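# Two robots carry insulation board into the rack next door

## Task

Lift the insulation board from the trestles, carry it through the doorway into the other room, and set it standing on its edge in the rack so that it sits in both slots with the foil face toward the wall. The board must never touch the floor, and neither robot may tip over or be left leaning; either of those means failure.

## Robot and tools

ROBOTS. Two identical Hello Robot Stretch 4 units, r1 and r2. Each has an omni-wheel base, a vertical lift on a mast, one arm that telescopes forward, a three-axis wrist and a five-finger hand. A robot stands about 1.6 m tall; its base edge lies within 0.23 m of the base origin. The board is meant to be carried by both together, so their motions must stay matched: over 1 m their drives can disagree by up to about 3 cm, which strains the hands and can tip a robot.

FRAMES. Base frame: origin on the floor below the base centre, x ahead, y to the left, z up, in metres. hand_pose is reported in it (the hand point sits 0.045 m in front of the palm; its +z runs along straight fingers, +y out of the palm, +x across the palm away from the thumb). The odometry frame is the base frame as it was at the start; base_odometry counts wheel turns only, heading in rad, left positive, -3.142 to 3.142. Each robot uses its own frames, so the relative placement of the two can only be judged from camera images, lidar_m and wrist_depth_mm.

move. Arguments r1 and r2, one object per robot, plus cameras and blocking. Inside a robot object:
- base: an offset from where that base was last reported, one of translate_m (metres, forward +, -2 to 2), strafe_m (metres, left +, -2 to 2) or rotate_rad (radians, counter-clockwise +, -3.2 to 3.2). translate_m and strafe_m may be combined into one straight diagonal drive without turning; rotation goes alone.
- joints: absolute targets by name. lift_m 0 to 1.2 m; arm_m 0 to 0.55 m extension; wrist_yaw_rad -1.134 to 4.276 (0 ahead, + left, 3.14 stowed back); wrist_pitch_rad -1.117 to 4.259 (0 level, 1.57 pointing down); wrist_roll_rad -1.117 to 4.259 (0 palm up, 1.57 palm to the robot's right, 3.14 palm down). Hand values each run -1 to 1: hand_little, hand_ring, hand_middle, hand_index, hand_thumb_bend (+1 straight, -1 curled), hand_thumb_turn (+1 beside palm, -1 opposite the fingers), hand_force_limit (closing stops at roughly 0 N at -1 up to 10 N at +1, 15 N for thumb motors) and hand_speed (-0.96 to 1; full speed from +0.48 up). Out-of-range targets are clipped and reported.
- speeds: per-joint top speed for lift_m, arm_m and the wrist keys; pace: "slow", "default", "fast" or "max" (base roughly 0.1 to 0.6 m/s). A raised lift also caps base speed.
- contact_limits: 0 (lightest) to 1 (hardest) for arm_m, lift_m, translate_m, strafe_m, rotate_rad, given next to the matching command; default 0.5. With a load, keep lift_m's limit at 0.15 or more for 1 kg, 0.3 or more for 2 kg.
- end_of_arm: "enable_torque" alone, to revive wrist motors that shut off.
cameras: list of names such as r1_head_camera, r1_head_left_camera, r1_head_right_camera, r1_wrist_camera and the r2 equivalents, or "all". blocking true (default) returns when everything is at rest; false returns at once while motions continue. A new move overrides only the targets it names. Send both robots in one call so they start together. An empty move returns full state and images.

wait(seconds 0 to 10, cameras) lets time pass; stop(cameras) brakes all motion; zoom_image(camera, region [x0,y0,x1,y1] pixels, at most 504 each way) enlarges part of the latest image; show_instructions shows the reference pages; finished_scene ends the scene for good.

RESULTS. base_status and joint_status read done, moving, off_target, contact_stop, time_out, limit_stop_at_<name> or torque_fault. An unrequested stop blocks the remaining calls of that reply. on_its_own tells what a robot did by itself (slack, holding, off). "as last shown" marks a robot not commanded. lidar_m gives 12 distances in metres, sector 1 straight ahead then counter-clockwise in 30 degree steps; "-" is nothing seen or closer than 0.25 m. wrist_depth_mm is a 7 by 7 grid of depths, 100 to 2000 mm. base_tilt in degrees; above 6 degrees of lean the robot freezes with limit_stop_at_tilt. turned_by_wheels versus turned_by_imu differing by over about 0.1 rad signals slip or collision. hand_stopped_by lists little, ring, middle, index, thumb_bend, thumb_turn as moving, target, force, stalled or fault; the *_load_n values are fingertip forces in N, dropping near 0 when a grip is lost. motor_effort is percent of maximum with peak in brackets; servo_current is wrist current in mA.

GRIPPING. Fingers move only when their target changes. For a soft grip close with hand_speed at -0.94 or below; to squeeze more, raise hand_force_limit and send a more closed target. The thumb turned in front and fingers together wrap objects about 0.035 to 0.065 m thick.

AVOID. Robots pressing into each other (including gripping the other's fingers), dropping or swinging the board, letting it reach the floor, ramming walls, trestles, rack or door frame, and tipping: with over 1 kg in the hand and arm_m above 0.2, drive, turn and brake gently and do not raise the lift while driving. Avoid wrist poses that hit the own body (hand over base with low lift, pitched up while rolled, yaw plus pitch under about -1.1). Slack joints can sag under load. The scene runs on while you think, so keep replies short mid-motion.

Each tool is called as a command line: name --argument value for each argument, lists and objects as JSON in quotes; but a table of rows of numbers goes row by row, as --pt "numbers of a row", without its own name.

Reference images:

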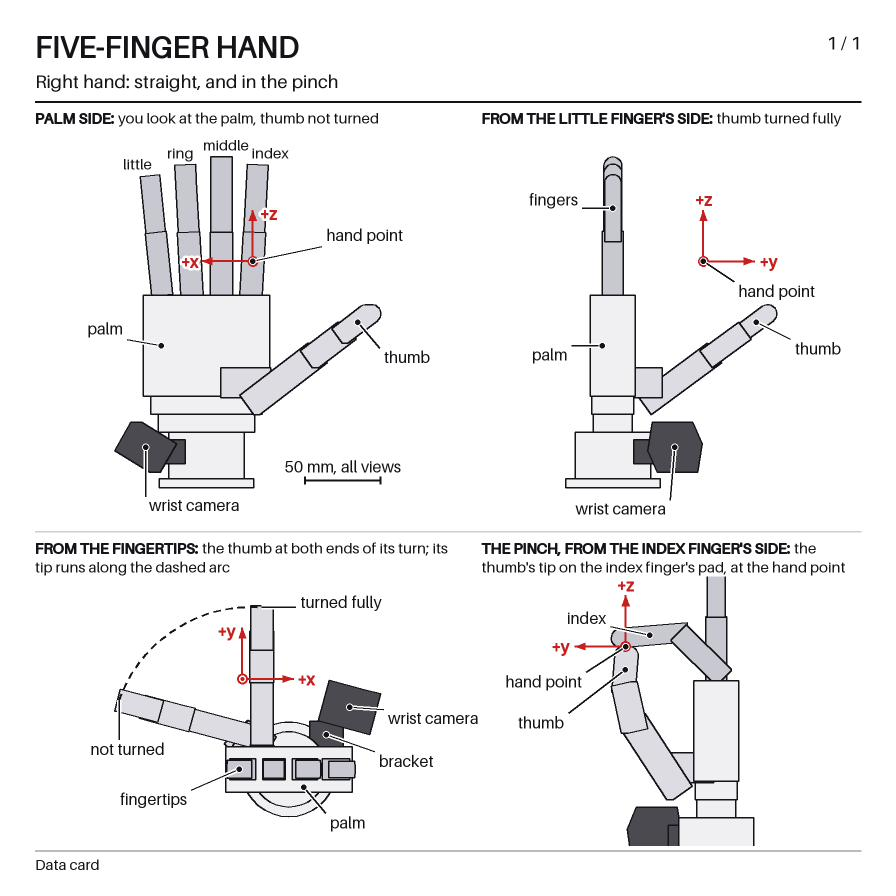

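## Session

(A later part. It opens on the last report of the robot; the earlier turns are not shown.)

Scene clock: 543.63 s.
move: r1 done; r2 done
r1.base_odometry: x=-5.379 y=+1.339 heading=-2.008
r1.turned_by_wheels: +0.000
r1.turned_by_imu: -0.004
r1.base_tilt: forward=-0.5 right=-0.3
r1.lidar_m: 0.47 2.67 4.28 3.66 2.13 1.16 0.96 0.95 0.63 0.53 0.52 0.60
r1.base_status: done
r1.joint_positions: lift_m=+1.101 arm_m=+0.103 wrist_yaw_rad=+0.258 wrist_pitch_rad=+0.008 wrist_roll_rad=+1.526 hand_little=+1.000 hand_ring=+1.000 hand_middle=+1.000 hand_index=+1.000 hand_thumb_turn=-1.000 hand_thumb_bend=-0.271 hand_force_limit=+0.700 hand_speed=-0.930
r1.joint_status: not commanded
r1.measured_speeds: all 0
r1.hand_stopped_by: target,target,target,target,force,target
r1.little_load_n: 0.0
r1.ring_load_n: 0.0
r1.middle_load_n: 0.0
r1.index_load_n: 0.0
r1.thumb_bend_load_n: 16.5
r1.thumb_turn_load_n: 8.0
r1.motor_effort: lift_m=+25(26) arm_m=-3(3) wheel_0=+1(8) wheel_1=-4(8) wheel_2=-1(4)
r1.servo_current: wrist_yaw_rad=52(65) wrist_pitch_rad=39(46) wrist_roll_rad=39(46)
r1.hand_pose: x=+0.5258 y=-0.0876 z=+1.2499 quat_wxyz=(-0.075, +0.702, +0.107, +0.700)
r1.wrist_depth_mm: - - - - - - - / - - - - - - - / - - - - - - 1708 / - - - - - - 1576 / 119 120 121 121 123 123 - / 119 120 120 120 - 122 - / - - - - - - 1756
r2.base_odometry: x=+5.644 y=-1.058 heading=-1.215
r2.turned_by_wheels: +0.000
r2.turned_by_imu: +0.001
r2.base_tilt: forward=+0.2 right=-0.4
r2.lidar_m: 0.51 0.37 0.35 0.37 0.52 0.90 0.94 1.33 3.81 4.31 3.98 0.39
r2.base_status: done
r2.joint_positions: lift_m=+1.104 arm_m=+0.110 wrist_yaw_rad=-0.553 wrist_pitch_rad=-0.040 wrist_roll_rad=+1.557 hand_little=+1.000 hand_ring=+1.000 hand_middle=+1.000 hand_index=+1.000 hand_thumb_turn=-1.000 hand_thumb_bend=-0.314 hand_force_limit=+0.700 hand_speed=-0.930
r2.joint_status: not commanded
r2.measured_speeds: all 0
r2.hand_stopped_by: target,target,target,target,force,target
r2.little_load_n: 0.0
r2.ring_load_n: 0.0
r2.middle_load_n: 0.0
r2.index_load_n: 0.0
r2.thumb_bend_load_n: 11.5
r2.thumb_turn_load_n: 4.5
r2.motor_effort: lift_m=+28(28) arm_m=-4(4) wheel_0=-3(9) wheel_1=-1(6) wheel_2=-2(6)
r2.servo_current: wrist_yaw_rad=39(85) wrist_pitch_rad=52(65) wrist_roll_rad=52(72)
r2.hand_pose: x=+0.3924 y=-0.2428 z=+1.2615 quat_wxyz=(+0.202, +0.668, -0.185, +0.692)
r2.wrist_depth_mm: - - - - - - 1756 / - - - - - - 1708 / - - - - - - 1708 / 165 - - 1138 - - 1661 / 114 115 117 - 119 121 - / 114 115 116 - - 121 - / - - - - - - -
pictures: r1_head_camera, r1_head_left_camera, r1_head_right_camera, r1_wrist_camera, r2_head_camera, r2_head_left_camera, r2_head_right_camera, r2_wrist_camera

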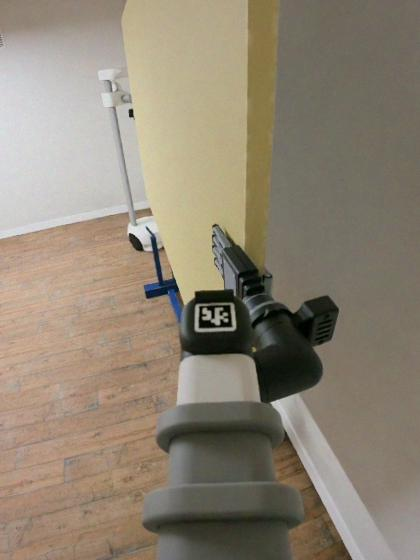

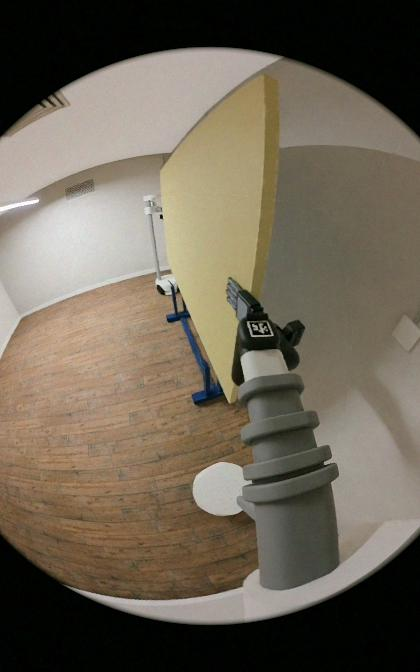

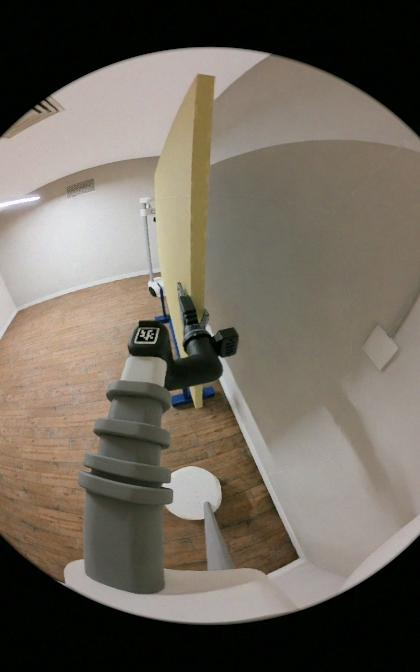

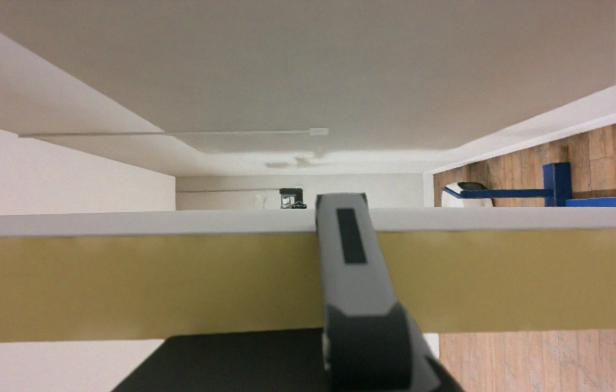

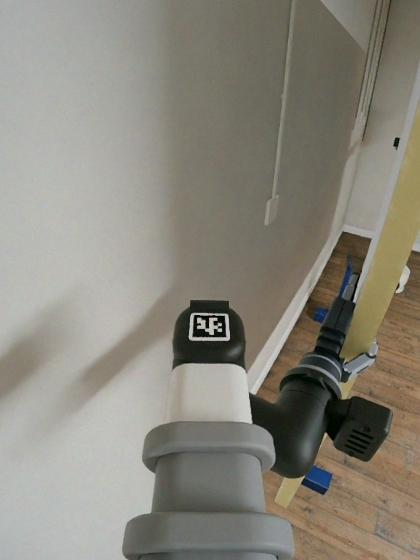

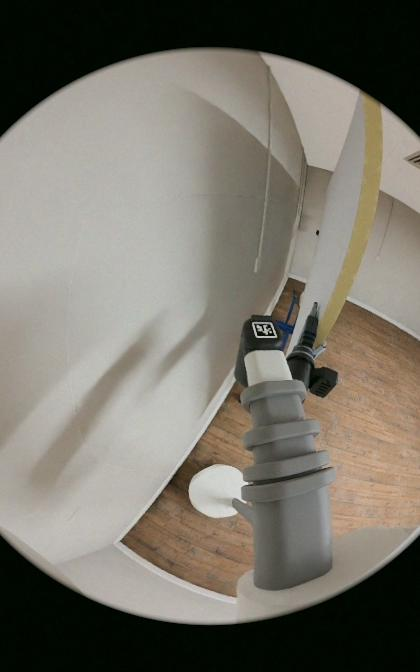

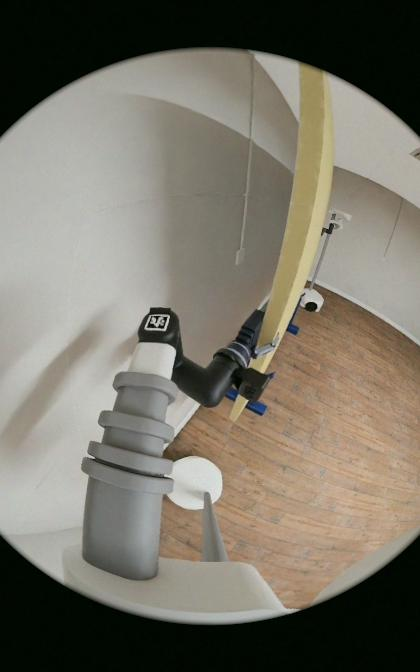

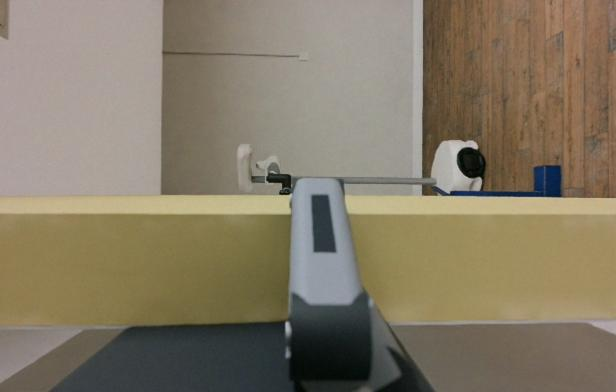

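move --r1 '{"base":{"translate_m":0.0094,"strafe_m":-0.0306},"pace":"slow"}' --r2 '{"base":{"translate_m":0.0135,"strafe_m":0.0222},"pace":"slow"}' --cameras '["r1_wrist_camera","r2_wrist_camera"]'

zoom_image --camera "r2_wrist_camera" --region '[400, 120, 616, 240]'

zoom_image --camera "r1_wrist_camera" --region '[400, 130, 616, 250]'

Scene clock: 549.27 s.
move: r1 done; r2 done
r1.base_odometry: x=-5.411 y=+1.344 heading=-2.009
r1.turned_by_wheels: +0.000
r1.turned_by_imu: +0.000
r1.base_tilt: forward=-0.6 right=-0.3
r1.lidar_m: 0.45 2.69 4.29 3.65 2.13 1.18 0.95 0.97 0.57 0.50 0.49 0.58
r1.base_status: done
r1.joint_positions: lift_m=+1.101 arm_m=+0.103 wrist_yaw_rad=+0.258 wrist_pitch_rad=+0.008 wrist_roll_rad=+1.526 hand_little=+1.000 hand_ring=+1.000 hand_middle=+1.000 hand_index=+1.000 hand_thumb_turn=-1.000 hand_thumb_bend=-0.271 hand_force_limit=+0.700 hand_speed=-0.930
r1.joint_status: not commanded
r1.measured_speeds: all 0
r1.hand_stopped_by: target,target,target,target,force,target
r1.little_load_n: 0.0
r1.ring_load_n: 0.0
r1.middle_load_n: 0.0
r1.index_load_n: 0.0
r1.thumb_bend_load_n: 16.0
r1.thumb_turn_load_n: 8.0
r1.motor_effort: lift_m=+25(26) arm_m=-3(3) wheel_0=+2(7) wheel_1=-4(7) wheel_2=-1(3)
r1.servo_current: wrist_yaw_rad=39(59) wrist_pitch_rad=39(52) wrist_roll_rad=39(46)
r1.hand_pose: x=+0.5258 y=-0.0876 z=+1.2499 quat_wxyz=(-0.075, +0.702, +0.107, +0.700)
r1.wrist_depth_mm: - - - - - - - / - - - - - - - / - - - - - - 1708 / - - - - - - 1618 / 119 120 121 121 122 123 - / 119 120 120 120 - 122 - / - - - - - - 1756
r2.base_odometry: x=+5.669 y=-1.063 heading=-1.216
r2.turned_by_wheels: +0.000
r2.turned_by_imu: +0.001
r2.base_tilt: forward=+0.0 right=-0.2
r2.lidar_m: 0.46 0.35 0.32 0.35 0.48 0.90 0.95 1.32 3.79 4.32 3.99 0.40
r2.base_status: done
r2.joint_positions: lift_m=+1.104 arm_m=+0.110 wrist_yaw_rad=-0.553 wrist_pitch_rad=-0.040 wrist_roll_rad=+1.557 hand_little=+1.000 hand_ring=+1.000 hand_middle=+1.000 hand_index=+1.000 hand_thumb_turn=-1.000 hand_thumb_bend=-0.314 hand_force_limit=+0.700 hand_speed=-0.930
r2.joint_status: not commanded
r2.measured_speeds: all 0
r2.hand_stopped_by: target,target,target,target,force,target
r2.little_load_n: 0.0
r2.ring_load_n: 0.0
r2.middle_load_n: 0.0
r2.index_load_n: 0.0
r2.thumb_bend_load_n: 11.5
r2.thumb_turn_load_n: 4.5
r2.motor_effort: lift_m=+28(28) arm_m=-4(4) wheel_0=-3(8) wheel_1=-1(6) wheel_2=-1(7)
r2.servo_current: wrist_yaw_rad=59(72) wrist_pitch_rad=59(59) wrist_roll_rad=46(65)
r2.hand_pose: x=+0.3924 y=-0.2428 z=+1.2615 quat_wxyz=(+0.202, +0.668, -0.185, +0.692)
r2.wrist_depth_mm: - - - - - - 1808 / - - - - - - 1708 / - - - - - - 1708 / 168 - - - - - 1576 / 114 115 117 - 119 121 - / 114 115 116 - - 121 - / - - - - - - -

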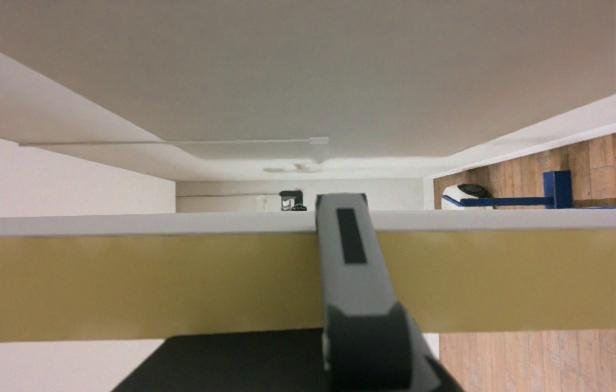

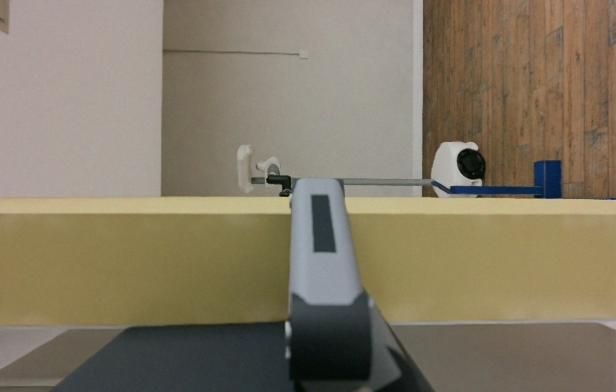

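Scaled by 2.333.

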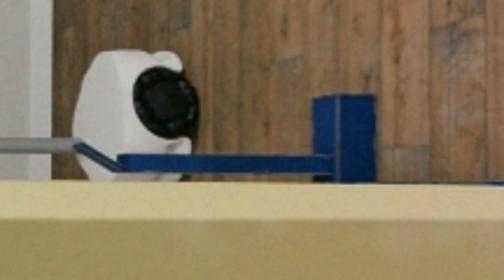

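Scaled by 2.333.

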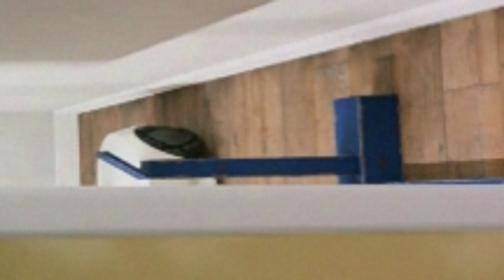

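move --r1 '{"joints":{"lift_m":0.982},"speeds":{"lift_m":0.06},"contact_limits":{"lift_m":0.3}}' --r2 '{"joints":{"lift_m":0.985},"speeds":{"lift_m":0.06},"contact_limits":{"lift_m":0.3}}' --cameras '["r1_wrist_camera","r2_wrist_camera","r1_head_left_camera","r2_head_right_camera","r2_head_left_camera","r1_head_camera"]'

zoom_image --camera "r2_wrist_camera" --region '[400, 120, 616, 240]'

zoom_image --camera "r1_wrist_camera" --region '[400, 130, 616, 250]'

zoom_image --camera "r1_head_left_camera" --region '[140, 250, 270, 430]'

zoom_image --camera "r2_head_right_camera" --region '[200, 280, 340, 430]'

Scene clock: 553.33 s.
move: r1 done; r2 done
r1.base_odometry: x=-5.411 y=+1.344 heading=-2.009
r1.turned_by_wheels: +0.000
r1.turned_by_imu: -0.001
r1.base_tilt: forward=-0.6 right=-0.3
r1.lidar_m: 0.45 2.71 4.25 3.66 2.11 1.17 0.97 0.94 0.61 0.49 0.48 0.56
r1.base_status: not commanded
r1.joint_positions: lift_m=+0.982 arm_m=+0.103 wrist_yaw_rad=+0.258 wrist_pitch_rad=+0.008 wrist_roll_rad=+1.526 hand_little=+1.000 hand_ring=+1.000 hand_middle=+1.000 hand_index=+1.000 hand_thumb_turn=-1.000 hand_thumb_bend=-0.271 hand_force_limit=+0.700 hand_speed=-0.930
r1.joint_status: all done
r1.measured_speeds: all 0
r1.hand_stopped_by: target,target,target,target,force,target
r1.little_load_n: 0.0
r1.ring_load_n: 0.0
r1.middle_load_n: 0.0
r1.index_load_n: 0.0
r1.thumb_bend_load_n: 16.0
r1.thumb_turn_load_n: 8.5
r1.motor_effort: lift_m=+20(25) arm_m=-3(3) wheel_0=+2(3) wheel_1=-4(5) wheel_2=-1(1)
r1.servo_current: wrist_yaw_rad=46(65) wrist_pitch_rad=39(46) wrist_roll_rad=33(46)
r1.contact_limits: lift_m 0.3
r1.hand_pose: x=+0.5258 y=-0.0876 z=+1.1303 quat_wxyz=(-0.075, +0.702, +0.107, +0.700)
r1.wrist_depth_mm: - - - - - - - / - - - - - - - / - - - - - 1983 1537 / - - - - - - 1537 / 119 120 121 121 122 123 - / 119 119 120 120 - 122 - / - - - - - - 1537
r2.base_odometry: x=+5.669 y=-1.063 heading=-1.216
r2.turned_by_wheels: +0.000
r2.turned_by_imu: +0.001
r2.base_tilt: forward=+0.0 right=-0.1
r2.lidar_m: 0.48 0.35 0.32 0.34 0.49 0.90 0.96 1.33 3.80 4.34 3.97 0.39
r2.base_status: not commanded
r2.joint_positions: lift_m=+0.985 arm_m=+0.110 wrist_yaw_rad=-0.553 wrist_pitch_rad=-0.040 wrist_roll_rad=+1.557 hand_little=+1.000 hand_ring=+1.000 hand_middle=+1.000 hand_index=+1.000 hand_thumb_turn=-1.000 hand_thumb_bend=-0.314 hand_force_limit=+0.700 hand_speed=-0.930
r2.joint_status: all done
r2.measured_speeds: all 0
r2.hand_stopped_by: target,target,target,target,force,target
r2.little_load_n: 0.0
r2.ring_load_n: 0.0
r2.middle_load_n: 0.0
r2.index_load_n: 0.0
r2.thumb_bend_load_n: 11.5
r2.thumb_turn_load_n: 4.5
r2.motor_effort: lift_m=+22(26) arm_m=-3(4) wheel_0=-3(3) wheel_1=+0(1) wheel_2=-1(2)
r2.servo_current: wrist_yaw_rad=65(65) wrist_pitch_rad=46(59) wrist_roll_rad=52(78)
r2.contact_limits: lift_m 0.3
r2.hand_pose: x=+0.3924 y=-0.2428 z=+1.1420 quat_wxyz=(+0.202, +0.668, -0.185, +0.692)
r2.wrist_depth_mm: - - - - - - 1576 / - - - - - - 1618 / - - - - - - 1618 / 170 - - - - 1983 1537 / 114 115 117 - 119 121 - / 114 115 116 - - 121 - / - - - - - - -
pictures: r1_head_camera, r1_head_left_camera, r1_wrist_camera, r2_head_left_camera, r2_head_right_camera, r2_wrist_camera

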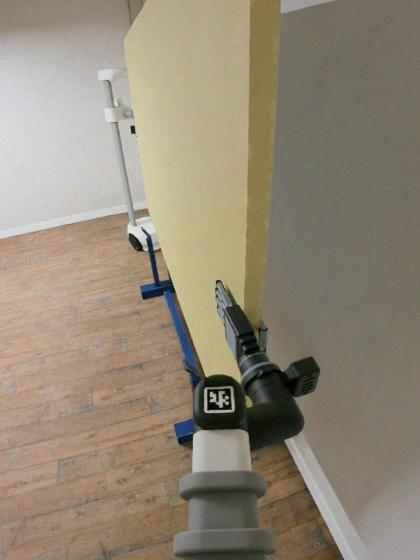

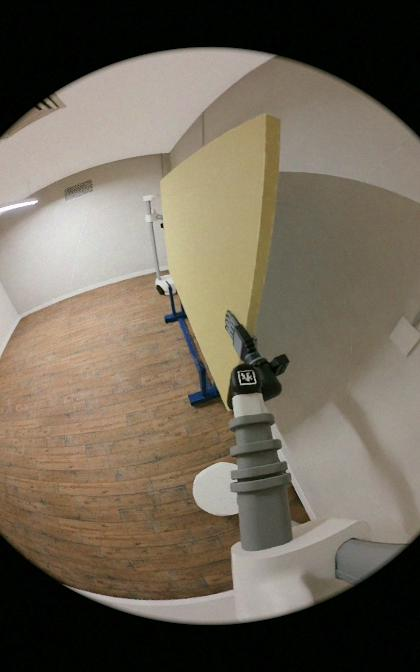

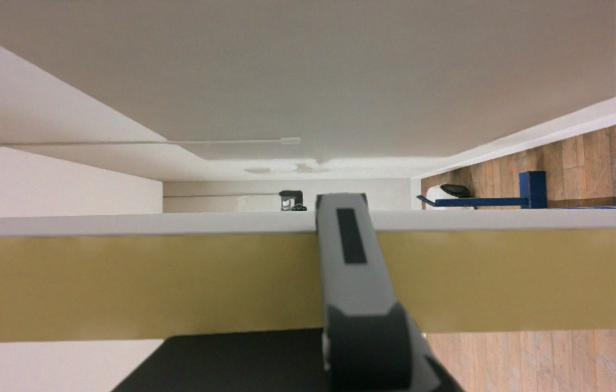

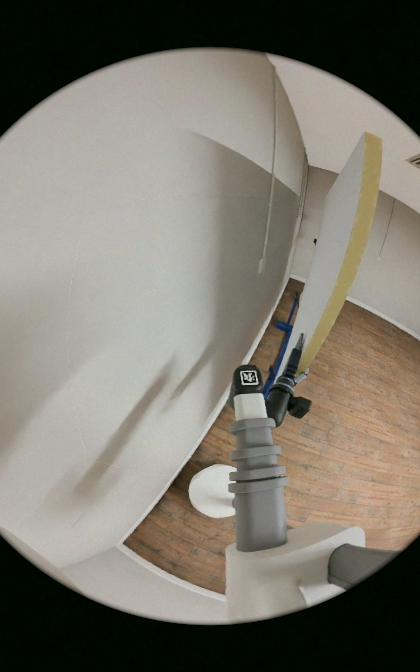

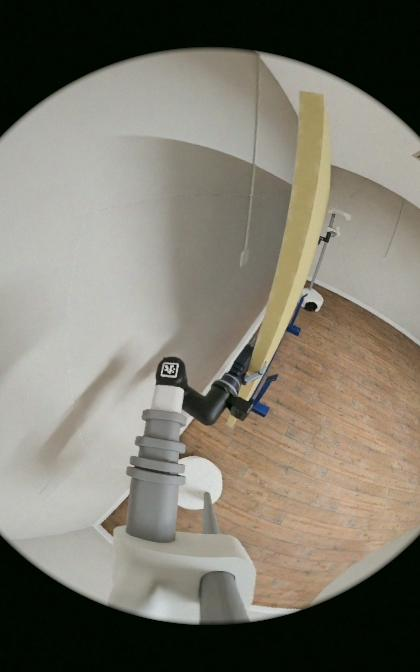

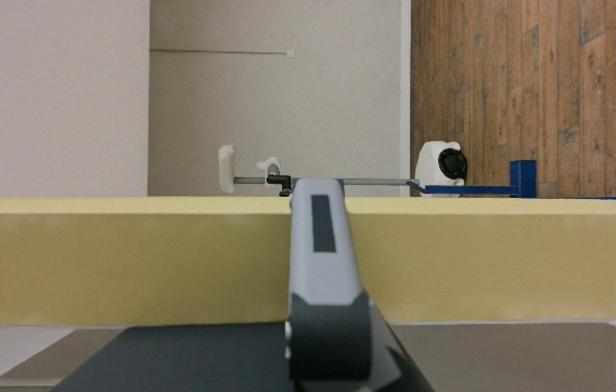

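Scaled by 2.333.

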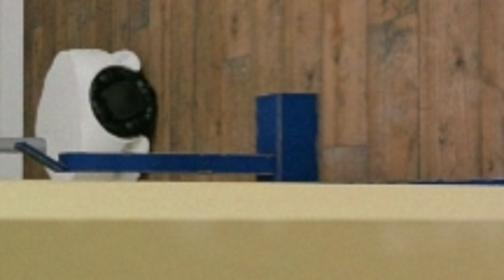

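Scaled by 2.333.

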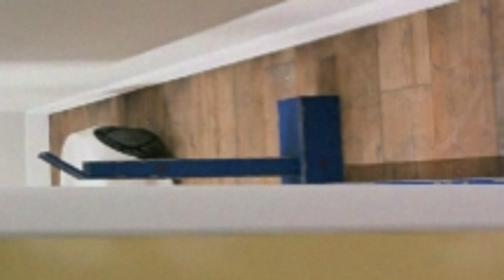

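Scaled by 2.800 from the camera's image (finer frame: 600x960).

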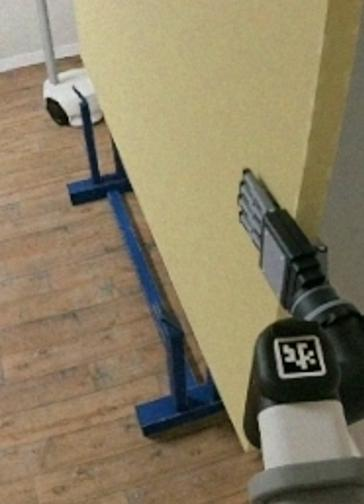

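Scaled by 3.360 from the camera's image (finer frame: 600x960).

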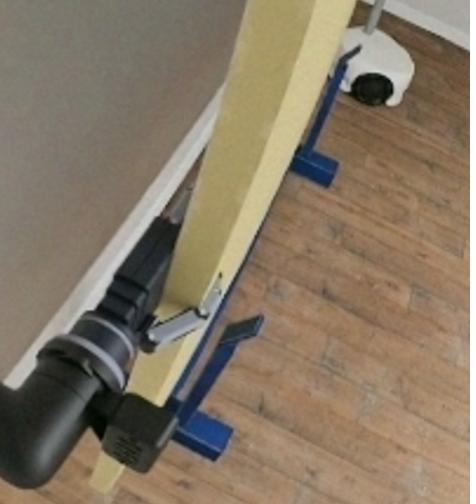

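move --r1 '{"joints":{"lift_m":0.832},"speeds":{"lift_m":0.06},"contact_limits":{"lift_m":0.3}}' --r2 '{"joints":{"lift_m":0.835},"speeds":{"lift_m":0.06},"contact_limits":{"lift_m":0.3}}' --cameras '["r1_wrist_camera","r2_wrist_camera","r1_head_left_camera","r2_head_right_camera"]'

zoom_image --camera "r2_wrist_camera" --region '[350, 120, 566, 240]'

zoom_image --camera "r1_wrist_camera" --region '[350, 130, 566, 250]'

zoom_image --camera "r1_head_left_camera" --region '[140, 250, 270, 430]'

zoom_image --camera "r2_head_right_camera" --region '[200, 280, 340, 430]'

Scene clock: 557.17 s.
move: r1 done; r2 done
r1.base_odometry: x=-5.411 y=+1.344 heading=-2.009
r1.turned_by_wheels: +0.000
r1.turned_by_imu: -0.001
r1.base_tilt: forward=-0.6 right=-0.5
r1.lidar_m: 0.43 2.70 4.23 3.68 2.14 1.18 0.97 0.96 0.60 0.49 0.48 0.58
r1.base_status: not commanded
r1.joint_positions: lift_m=+0.832 arm_m=+0.103 wrist_yaw_rad=+0.258 wrist_pitch_rad=+0.008 wrist_roll_rad=+1.526 hand_little=+1.000 hand_ring=+1.000 hand_middle=+1.000 hand_index=+1.000 hand_thumb_turn=-1.000 hand_thumb_bend=-0.271 hand_force_limit=+0.700 hand_speed=-0.930
r1.joint_status: all done
r1.measured_speeds: all 0
r1.hand_stopped_by: target,target,target,target,force,target
r1.little_load_n: 0.0
r1.ring_load_n: 0.0
r1.middle_load_n: 0.0
r1.index_load_n: 0.0
r1.thumb_bend_load_n: 16.0
r1.thumb_turn_load_n: 8.0
r1.motor_effort: lift_m=+20(23) arm_m=-3(4) wheel_0=+2(3) wheel_1=-4(5) wheel_2=-1(1)
r1.servo_current: wrist_yaw_rad=52(65) wrist_pitch_rad=39(52) wrist_roll_rad=33(46)
r1.contact_limits: lift_m 0.3
r1.hand_pose: x=+0.5258 y=-0.0876 z=+0.9803 quat_wxyz=(-0.075, +0.702, +0.107, +0.700)
r1.wrist_depth_mm: - - - - - - - / - - - - - - - / - - - - - 1863 1397 / - - - - - 1983 1397 / 119 120 121 121 122 123 - / 119 119 120 120 - 123 - / - - - - - - 1366
r2.base_odometry: x=+5.669 y=-1.063 heading=-1.216
r2.turned_by_wheels: +0.000
r2.turned_by_imu: +0.001
r2.base_tilt: forward=-0.1 right=-0.2
r2.lidar_m: 0.46 0.34 0.32 0.35 0.48 0.89 0.95 1.32 3.80 4.33 3.96 0.40
r2.base_status: not commanded
r2.joint_positions: lift_m=+0.835 arm_m=+0.110 wrist_yaw_rad=-0.553 wrist_pitch_rad=-0.040 wrist_roll_rad=+1.557 hand_little=+1.000 hand_ring=+1.000 hand_middle=+1.000 hand_index=+1.000 hand_thumb_turn=-1.000 hand_thumb_bend=-0.314 hand_force_limit=+0.700 hand_speed=-0.930
r2.joint_status: all done
r2.measured_speeds: all 0
r2.hand_stopped_by: target,target,target,target,force,target
r2.little_load_n: 0.0
r2.ring_load_n: 0.0
r2.middle_load_n: 0.0
r2.index_load_n: 0.5
r2.thumb_bend_load_n: 11.5
r2.thumb_turn_load_n: 4.5
r2.motor_effort: lift_m=+22(23) arm_m=-4(4) wheel_0=-3(3) wheel_1=+0(1) wheel_2=-1(2)
r2.servo_current: wrist_yaw_rad=39(78) wrist_pitch_rad=52(59) wrist_roll_rad=46(65)
r2.contact_limits: lift_m 0.3
r2.hand_pose: x=+0.3924 y=-0.2428 z=+0.9920 quat_wxyz=(+0.202, +0.668, -0.185, +0.692)
r2.wrist_depth_mm: - - - - - 1983 1366 / - - - - - 1921 1430 / - - - - - 1921 1366 / - - - - - 1708 1366 / 114 115 117 - 119 121 - / 114 115 116 - - 121 - / - - - - - - -
pictures: r1_head_left_camera, r1_wrist_camera, r2_head_right_camera, r2_wrist_camera

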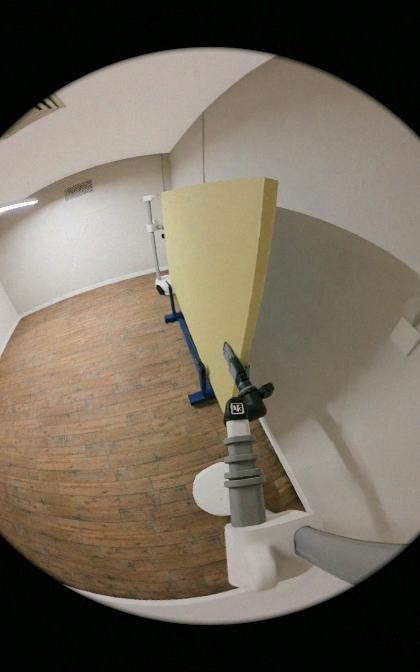

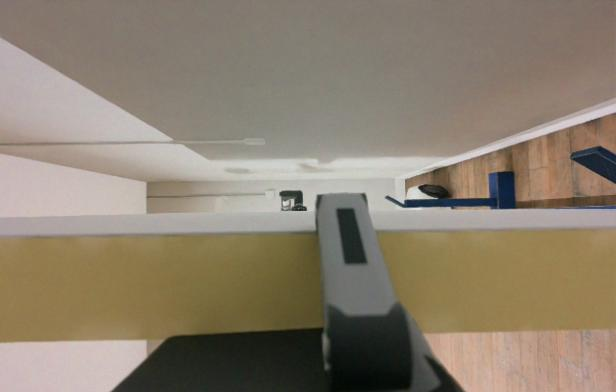

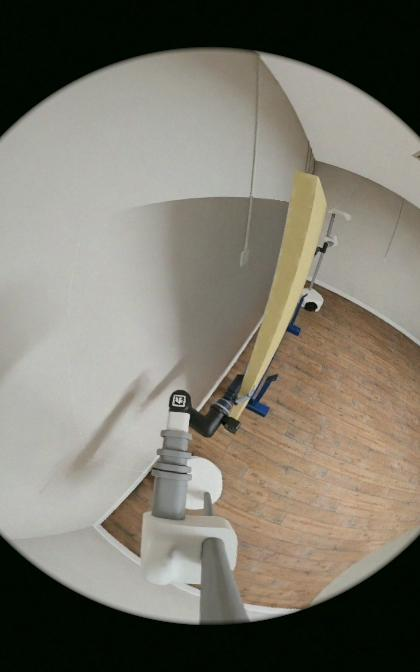

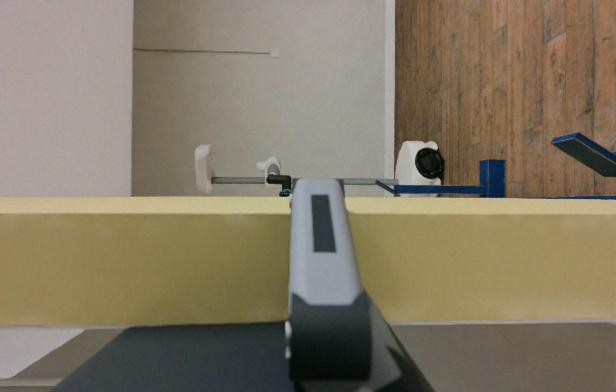

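Scaled by 2.333.

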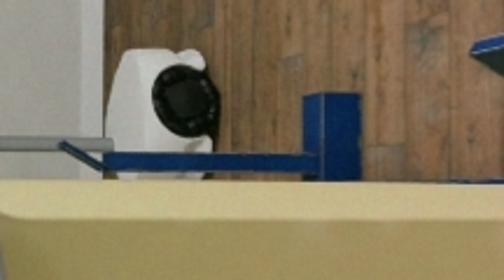

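Scaled by 2.333.

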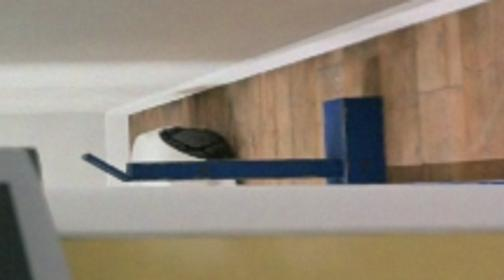

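Scaled by 2.800 from the camera's image (finer frame: 600x960).

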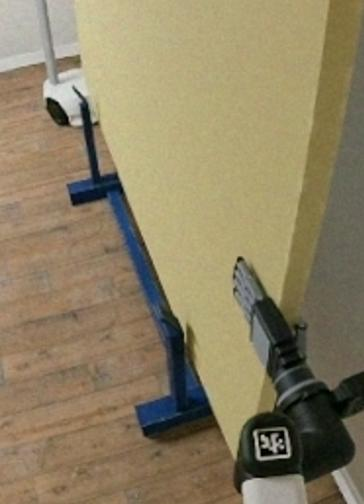

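Scaled by 3.360 from the camera's image (finer frame: 600x960).

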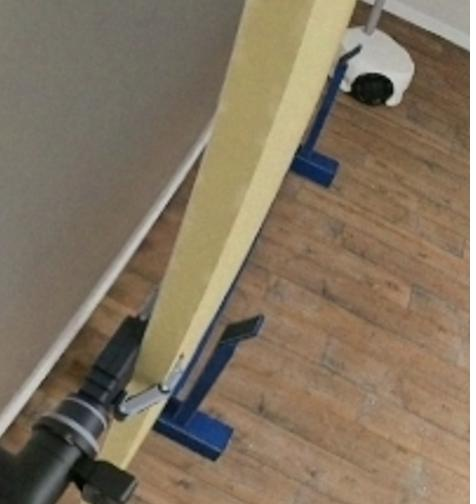

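move --r1 '{"joints":{"lift_m":0.612},"speeds":{"lift_m":0.06},"contact_limits":{"lift_m":0.3}}' --r2 '{"joints":{"lift_m":0.615},"speeds":{"lift_m":0.06},"contact_limits":{"lift_m":0.3}}' --cameras '["r1_wrist_camera","r2_wrist_camera","r1_head_left_camera","r2_head_right_camera"]'

zoom_image --camera "r1_head_left_camera" --region '[140, 250, 270, 430]'

zoom_image --camera "r2_head_right_camera" --region '[200, 280, 340, 430]'

Scene clock: 562.23 s.
move: r1 done; r2 done
r1.base_odometry: x=-5.411 y=+1.344 heading=-2.009
r1.turned_by_wheels: +0.000
r1.turned_by_imu: -0.001
r1.base_tilt: forward=-0.5 right=-0.3
r1.lidar_m: 0.43 2.68 4.24 3.69 2.12 1.18 0.98 0.97 0.59 0.50 0.49 0.55
r1.base_status: not commanded
r1.joint_positions: lift_m=+0.612 arm_m=+0.103 wrist_yaw_rad=+0.258 wrist_pitch_rad=+0.008 wrist_roll_rad=+1.526 hand_little=+1.000 hand_ring=+1.000 hand_middle=+1.000 hand_index=+1.000 hand_thumb_turn=-1.000 hand_thumb_bend=-0.271 hand_force_limit=+0.700 hand_speed=-0.930
r1.joint_status: all done
r1.measured_speeds: all 0
r1.hand_stopped_by: target,target,target,target,force,target
r1.little_load_n: 0.0
r1.ring_load_n: 0.0
r1.middle_load_n: 0.0
r1.index_load_n: 0.0
r1.thumb_bend_load_n: 16.0
r1.thumb_turn_load_n: 8.5
r1.motor_effort: lift_m=+20(25) arm_m=-3(4) wheel_0=+2(3) wheel_1=-4(5) wheel_2=-1(1)
r1.servo_current: wrist_yaw_rad=52(59) wrist_pitch_rad=39(52) wrist_roll_rad=33(46)
r1.contact_limits: lift_m 0.3
r1.hand_pose: x=+0.5258 y=-0.0876 z=+0.7603 quat_wxyz=(-0.075, +0.702, +0.107, +0.700)
r1.wrist_depth_mm: - - - - - - - / - - - - - - 976 / - - - - - 1430 1098 / - - - - - 1281 1008 / 119 120 121 121 123 123 - / 119 119 120 120 - 122 - / - - - - - - 1060
r2.base_odometry: x=+5.669 y=-1.063 heading=-1.216
r2.turned_by_wheels: +0.000
r2.turned_by_imu: +0.001
r2.base_tilt: forward=-0.1 right=-0.3
r2.lidar_m: 0.47 0.35 0.31 0.33 0.49 0.89 0.96 1.33 3.77 4.30 3.96 0.41
r2.base_status: not commanded
r2.joint_positions: lift_m=+0.615 arm_m=+0.110 wrist_yaw_rad=-0.553 wrist_pitch_rad=-0.040 wrist_roll_rad=+1.557 hand_little=+1.000 hand_ring=+1.000 hand_middle=+1.000 hand_index=+1.000 hand_thumb_turn=-1.000 hand_thumb_bend=-0.314 hand_force_limit=+0.700 hand_speed=-0.930
r2.joint_status: all done
r2.measured_speeds: all 0
r2.hand_stopped_by: target,target,target,target,force,target
r2.little_load_n: 0.0
r2.ring_load_n: -0.5
r2.middle_load_n: 0.0
r2.index_load_n: 0.0
r2.thumb_bend_load_n: 11.5
r2.thumb_turn_load_n: 4.5
r2.motor_effort: lift_m=+22(24) arm_m=-3(4) wheel_0=-3(3) wheel_1=-1(1) wheel_2=-1(2)
r2.servo_current: wrist_yaw_rad=46(78) wrist_pitch_rad=52(59) wrist_roll_rad=46(72)
r2.contact_limits: lift_m 0.3
r2.hand_pose: x=+0.3924 y=-0.2428 z=+0.7720 quat_wxyz=(+0.202, +0.668, -0.185, +0.692)
r2.wrist_depth_mm: - - - - - 1464 1078 / - - - - - 1537 1098 / - - - - - 1336 946 / - - - - - 530 530 / 114 115 116 - 119 121 - / 114 116 116 - - 121 121 / - - - - - - -
pictures: r1_head_left_camera, r1_wrist_camera, r2_head_right_camera, r2_wrist_camera

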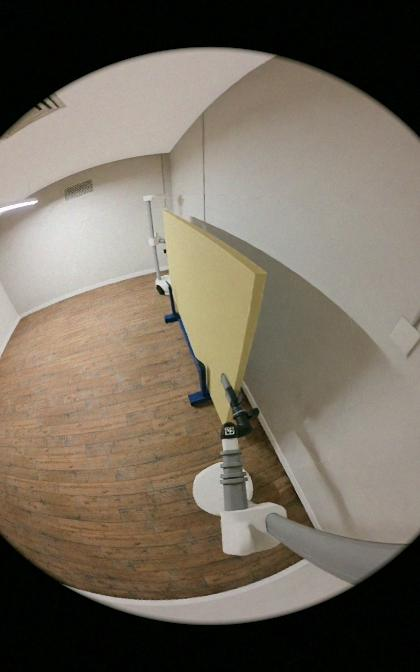

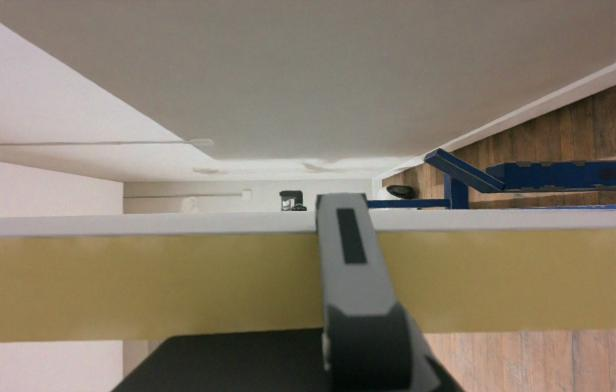

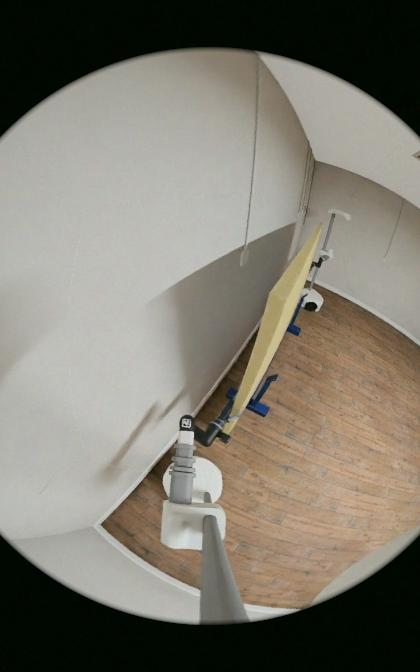

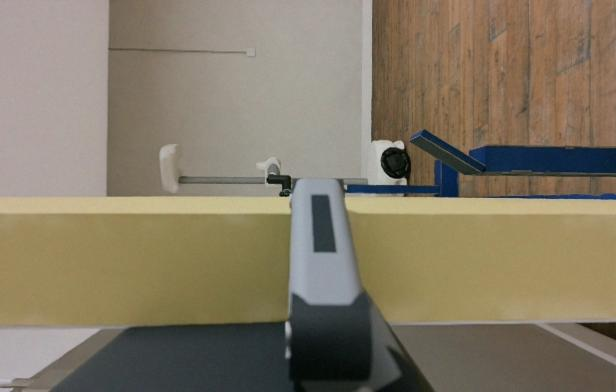

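Scaled by 2.800 from the camera's image (finer frame: 600x960).

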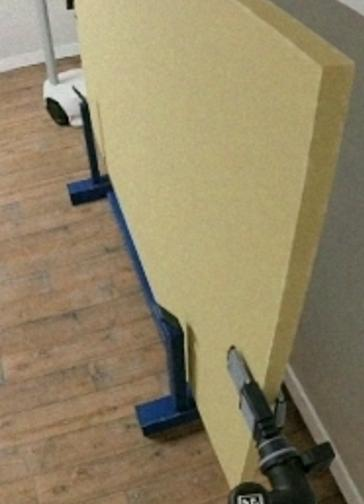

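Scaled by 3.360 from the camera's image (finer frame: 600x960).

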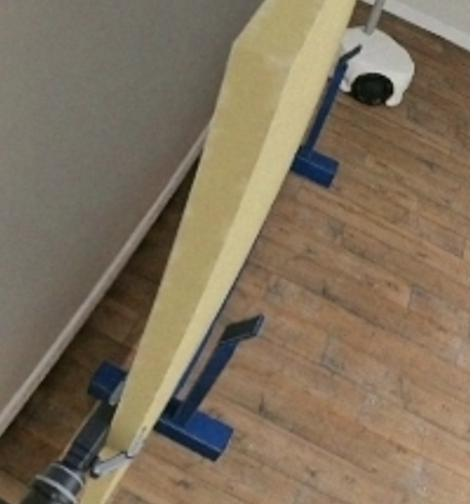

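move --r1 '{"joints":{"lift_m":0.562},"speeds":{"lift_m":0.06},"contact_limits":{"lift_m":0.3}}' --r2 '{"joints":{"lift_m":0.565},"speeds":{"lift_m":0.06},"contact_limits":{"lift_m":0.3}}' --cameras '[]'

move --r1 '{"joints":{"lift_m":0.542},"speeds":{"lift_m":0.04},"contact_limits":{"lift_m":0.3}}' --r2 '{"joints":{"lift_m":0.545},"speeds":{"lift_m":0.04},"contact_limits":{"lift_m":0.3}}' --cameras '["r1_wrist_camera","r2_wrist_camera","r1_head_left_camera","r2_head_right_camera"]'

zoom_image --camera "r1_head_left_camera" --region '[140, 280, 270, 430]'

zoom_image --camera "r2_head_right_camera" --region '[200, 330, 320, 450]'

Scene clock: 564.60 s.
move: r1 done; r2 done
r1.base_odometry: x=-5.411 y=+1.344 heading=-2.009
r1.turned_by_wheels: +0.000
r1.turned_by_imu: +0.000
r1.base_tilt: forward=-0.6 right=-0.5
r1.lidar_m: 0.41 2.69 4.26 3.65 2.14 1.15 0.98 0.97 0.61 0.48 0.49 0.57
r1.base_status: not commanded
r1.joint_positions: lift_m=+0.562 arm_m=+0.103 wrist_yaw_rad=+0.258 wrist_pitch_rad=+0.008 wrist_roll_rad=+1.526 hand_little=+1.000 hand_ring=+1.000 hand_middle=+1.000 hand_index=+1.000 hand_thumb_turn=-1.000 hand_thumb_bend=-0.271 hand_force_limit=+0.700 hand_speed=-0.930
r1.joint_status: all done
r1.measured_speeds: all 0
r1.hand_stopped_by: target,target,target,target,force,target
r1.little_load_n: 0.0
r1.ring_load_n: 0.0
r1.middle_load_n: 0.0
r1.index_load_n: 0.0
r1.thumb_bend_load_n: 16.0
r1.thumb_turn_load_n: 8.0
r1.motor_effort: lift_m=+20(22) arm_m=-4(4) wheel_0=+2(3) wheel_1=-3(5) wheel_2=-1(1)
r1.servo_current: wrist_yaw_rad=39(65) wrist_pitch_rad=46(46) wrist_roll_rad=33(39)
r1.contact_limits: lift_m 0.3
r1.hand_pose: x=+0.5258 y=-0.0876 z=+0.7103 quat_wxyz=(-0.075, +0.702, +0.107, +0.700)
r1.wrist_depth_mm: - - - - - - - / - - - - - - 917 / - - - - - 1366 1008 / - - - - - 1205 931 / 119 120 121 121 122 123 - / 118 120 120 120 - 122 - / - - - - - - 991
r2.base_odometry: x=+5.669 y=-1.063 heading=-1.216
r2.turned_by_wheels: +0.000
r2.turned_by_imu: +0.001
r2.base_tilt: forward=+0.1 right=-0.1
r2.lidar_m: 0.48 0.34 0.32 0.35 0.49 0.89 0.95 1.33 3.80 4.32 3.97 0.38
r2.base_status: not commanded
r2.joint_positions: lift_m=+0.565 arm_m=+0.110 wrist_yaw_rad=-0.553 wrist_pitch_rad=-0.040 wrist_roll_rad=+1.557 hand_little=+1.000 hand_ring=+1.000 hand_middle=+1.000 hand_index=+1.000 hand_thumb_turn=-1.000 hand_thumb_bend=-0.314 hand_force_limit=+0.700 hand_speed=-0.930
r2.joint_status: all done
r2.measured_speeds: all 0
r2.hand_stopped_by: target,target,target,target,force,target
r2.little_load_n: 0.0
r2.ring_load_n: 0.0
r2.middle_load_n: 0.0
r2.index_load_n: 0.0
r2.thumb_bend_load_n: 12.0
r2.thumb_turn_load_n: 4.5
r2.motor_effort: lift_m=+22(23) arm_m=-4(4) wheel_0=-3(3) wheel_1=+0(1) wheel_2=-1(2)
r2.servo_current: wrist_yaw_rad=46(65) wrist_pitch_rad=46(59) wrist_roll_rad=52(65)
r2.contact_limits: lift_m 0.3
r2.hand_pose: x=+0.3924 y=-0.2428 z=+0.7220 quat_wxyz=(+0.202, +0.668, -0.185, +0.692)
r2.wrist_depth_mm: - - - - - 1430 1025 / - - - - - 1464 1008 / - - - - - 1205 917 / - - - - 1661 521 530 / 114 115 117 - 119 121 - / 114 115 116 - - 120 121 / - - - - - - -

Scene clock: 565.53 s.
move: r1 done; r2 done
r1.base_odometry: x=-5.411 y=+1.344 heading=-2.009
r1.turned_by_wheels: +0.000
r1.turned_by_imu: +0.000
r1.base_tilt: forward=-0.5 right=-0.4
r1.lidar_m: 0.45 2.68 4.23 3.65 2.11 1.16 0.98 0.95 0.60 0.49 0.49 0.58
r1.base_status: not commanded
r1.joint_positions: lift_m=+0.542 arm_m=+0.103 wrist_yaw_rad=+0.258 wrist_pitch_rad=+0.008 wrist_roll_rad=+1.526 hand_little=+1.000 hand_ring=+1.000 hand_middle=+1.000 hand_index=+1.000 hand_thumb_turn=-1.000 hand_thumb_bend=-0.271 hand_force_limit=+0.700 hand_speed=-0.930
r1.joint_status: all done
r1.measured_speeds: all 0
r1.hand_stopped_by: target,target,target,target,force,target
r1.little_load_n: 0.0
r1.ring_load_n: 0.0
r1.middle_load_n: 0.0
r1.index_load_n: 0.0
r1.thumb_bend_load_n: 15.5
r1.thumb_turn_load_n: 8.0
r1.motor_effort: lift_m=+20(22) arm_m=-3(4) wheel_0=+2(2) wheel_1=-4(4) wheel_2=-1(1)
r1.servo_current: wrist_yaw_rad=46(65) wrist_pitch_rad=33(46) wrist_roll_rad=39(39)
r1.contact_limits: lift_m 0.3
r1.hand_pose: x=+0.5258 y=-0.0876 z=+0.6903 quat_wxyz=(-0.075, +0.702, +0.107, +0.700)
r1.wrist_depth_mm: - - - - - - - / - - - - - - 917 / - - - - - 1336 1008 / - - - - - 1229 904 / 119 120 121 121 123 123 - / 119 119 120 120 - 122 - / - - - - - - 960
r2.base_odometry: x=+5.669 y=-1.063 heading=-1.216
r2.turned_by_wheels: +0.000
r2.turned_by_imu: +0.000
r2.base_tilt: forward=+0.0 right=-0.3
r2.lidar_m: 0.47 0.34 0.32 0.35 0.47 0.90 0.95 1.32 3.79 4.33 3.96 0.39
r2.base_status: not commanded
r2.joint_positions: lift_m=+0.545 arm_m=+0.110 wrist_yaw_rad=-0.553 wrist_pitch_rad=-0.040 wrist_roll_rad=+1.557 hand_little=+1.000 hand_ring=+1.000 hand_middle=+1.000 hand_index=+1.000 hand_thumb_turn=-1.000 hand_thumb_bend=-0.314 hand_force_limit=+0.700 hand_speed=-0.930
r2.joint_status: all done
r2.measured_speeds: all 0
r2.hand_stopped_by: target,target,target,target,force,target
r2.little_load_n: 0.0
r2.ring_load_n: 0.0
r2.middle_load_n: 0.0
r2.index_load_n: 0.0
r2.thumb_bend_load_n: 12.0
r2.thumb_turn_load_n: 4.5
r2.motor_effort: lift_m=+23(24) arm_m=-4(4) wheel_0=-3(3) wheel_1=-1(1) wheel_2=-1(1)
r2.servo_current: wrist_yaw_rad=59(65) wrist_pitch_rad=59(59) wrist_roll_rad=59(65)
r2.contact_limits: lift_m 0.3
r2.hand_pose: x=+0.3924 y=-0.2428 z=+0.7020 quat_wxyz=(+0.202, +0.668, -0.185, +0.692)
r2.wrist_depth_mm: - - - - - 1366 976 / - - - - - 1366 991 / - - - - - 1205 891 / - - - - 559 521 525 / 114 115 117 - 119 121 - / 114 115 116 - - 121 121 / - - - - - - -
pictures: r1_head_left_camera, r1_wrist_camera, r2_head_right_camera, r2_wrist_camera

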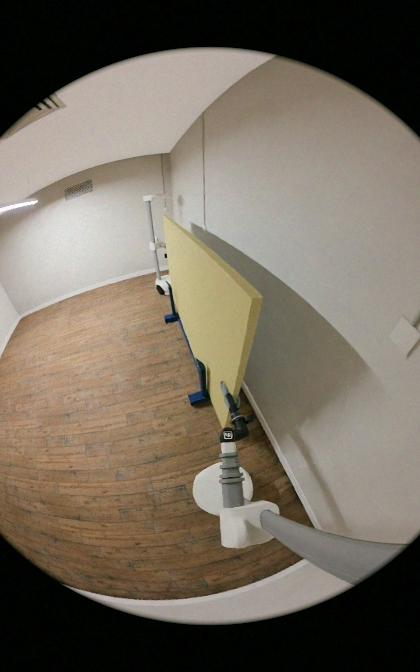

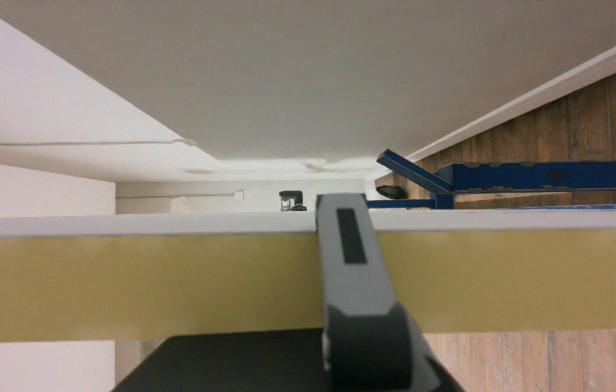

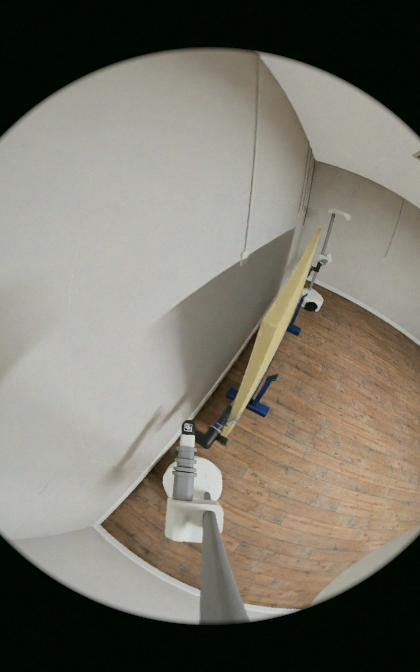

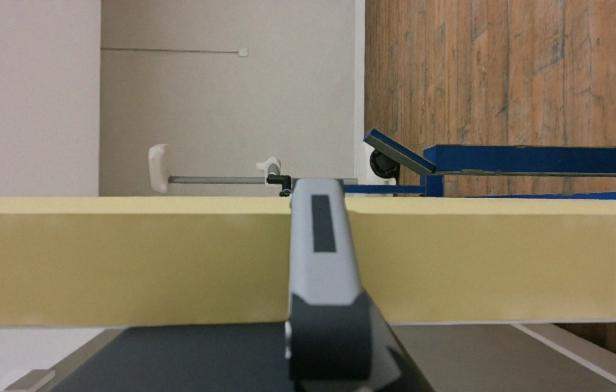

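Scaled by 3.360 from the camera's image (finer frame: 600x960).

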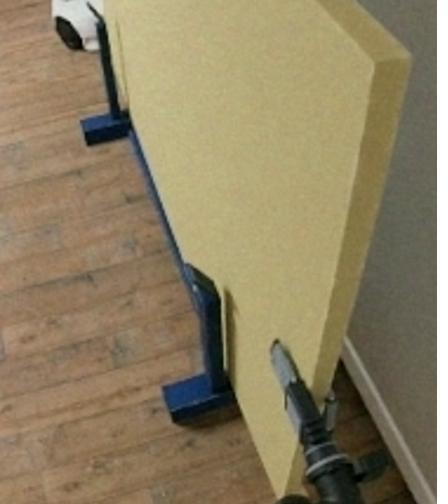

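Scaled by 4.200 from the camera's image (finer frame: 600x960).

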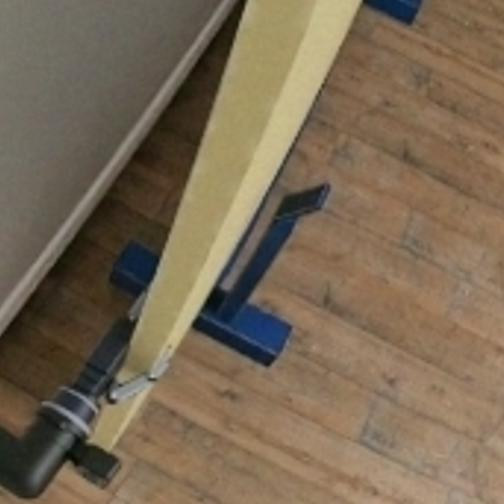

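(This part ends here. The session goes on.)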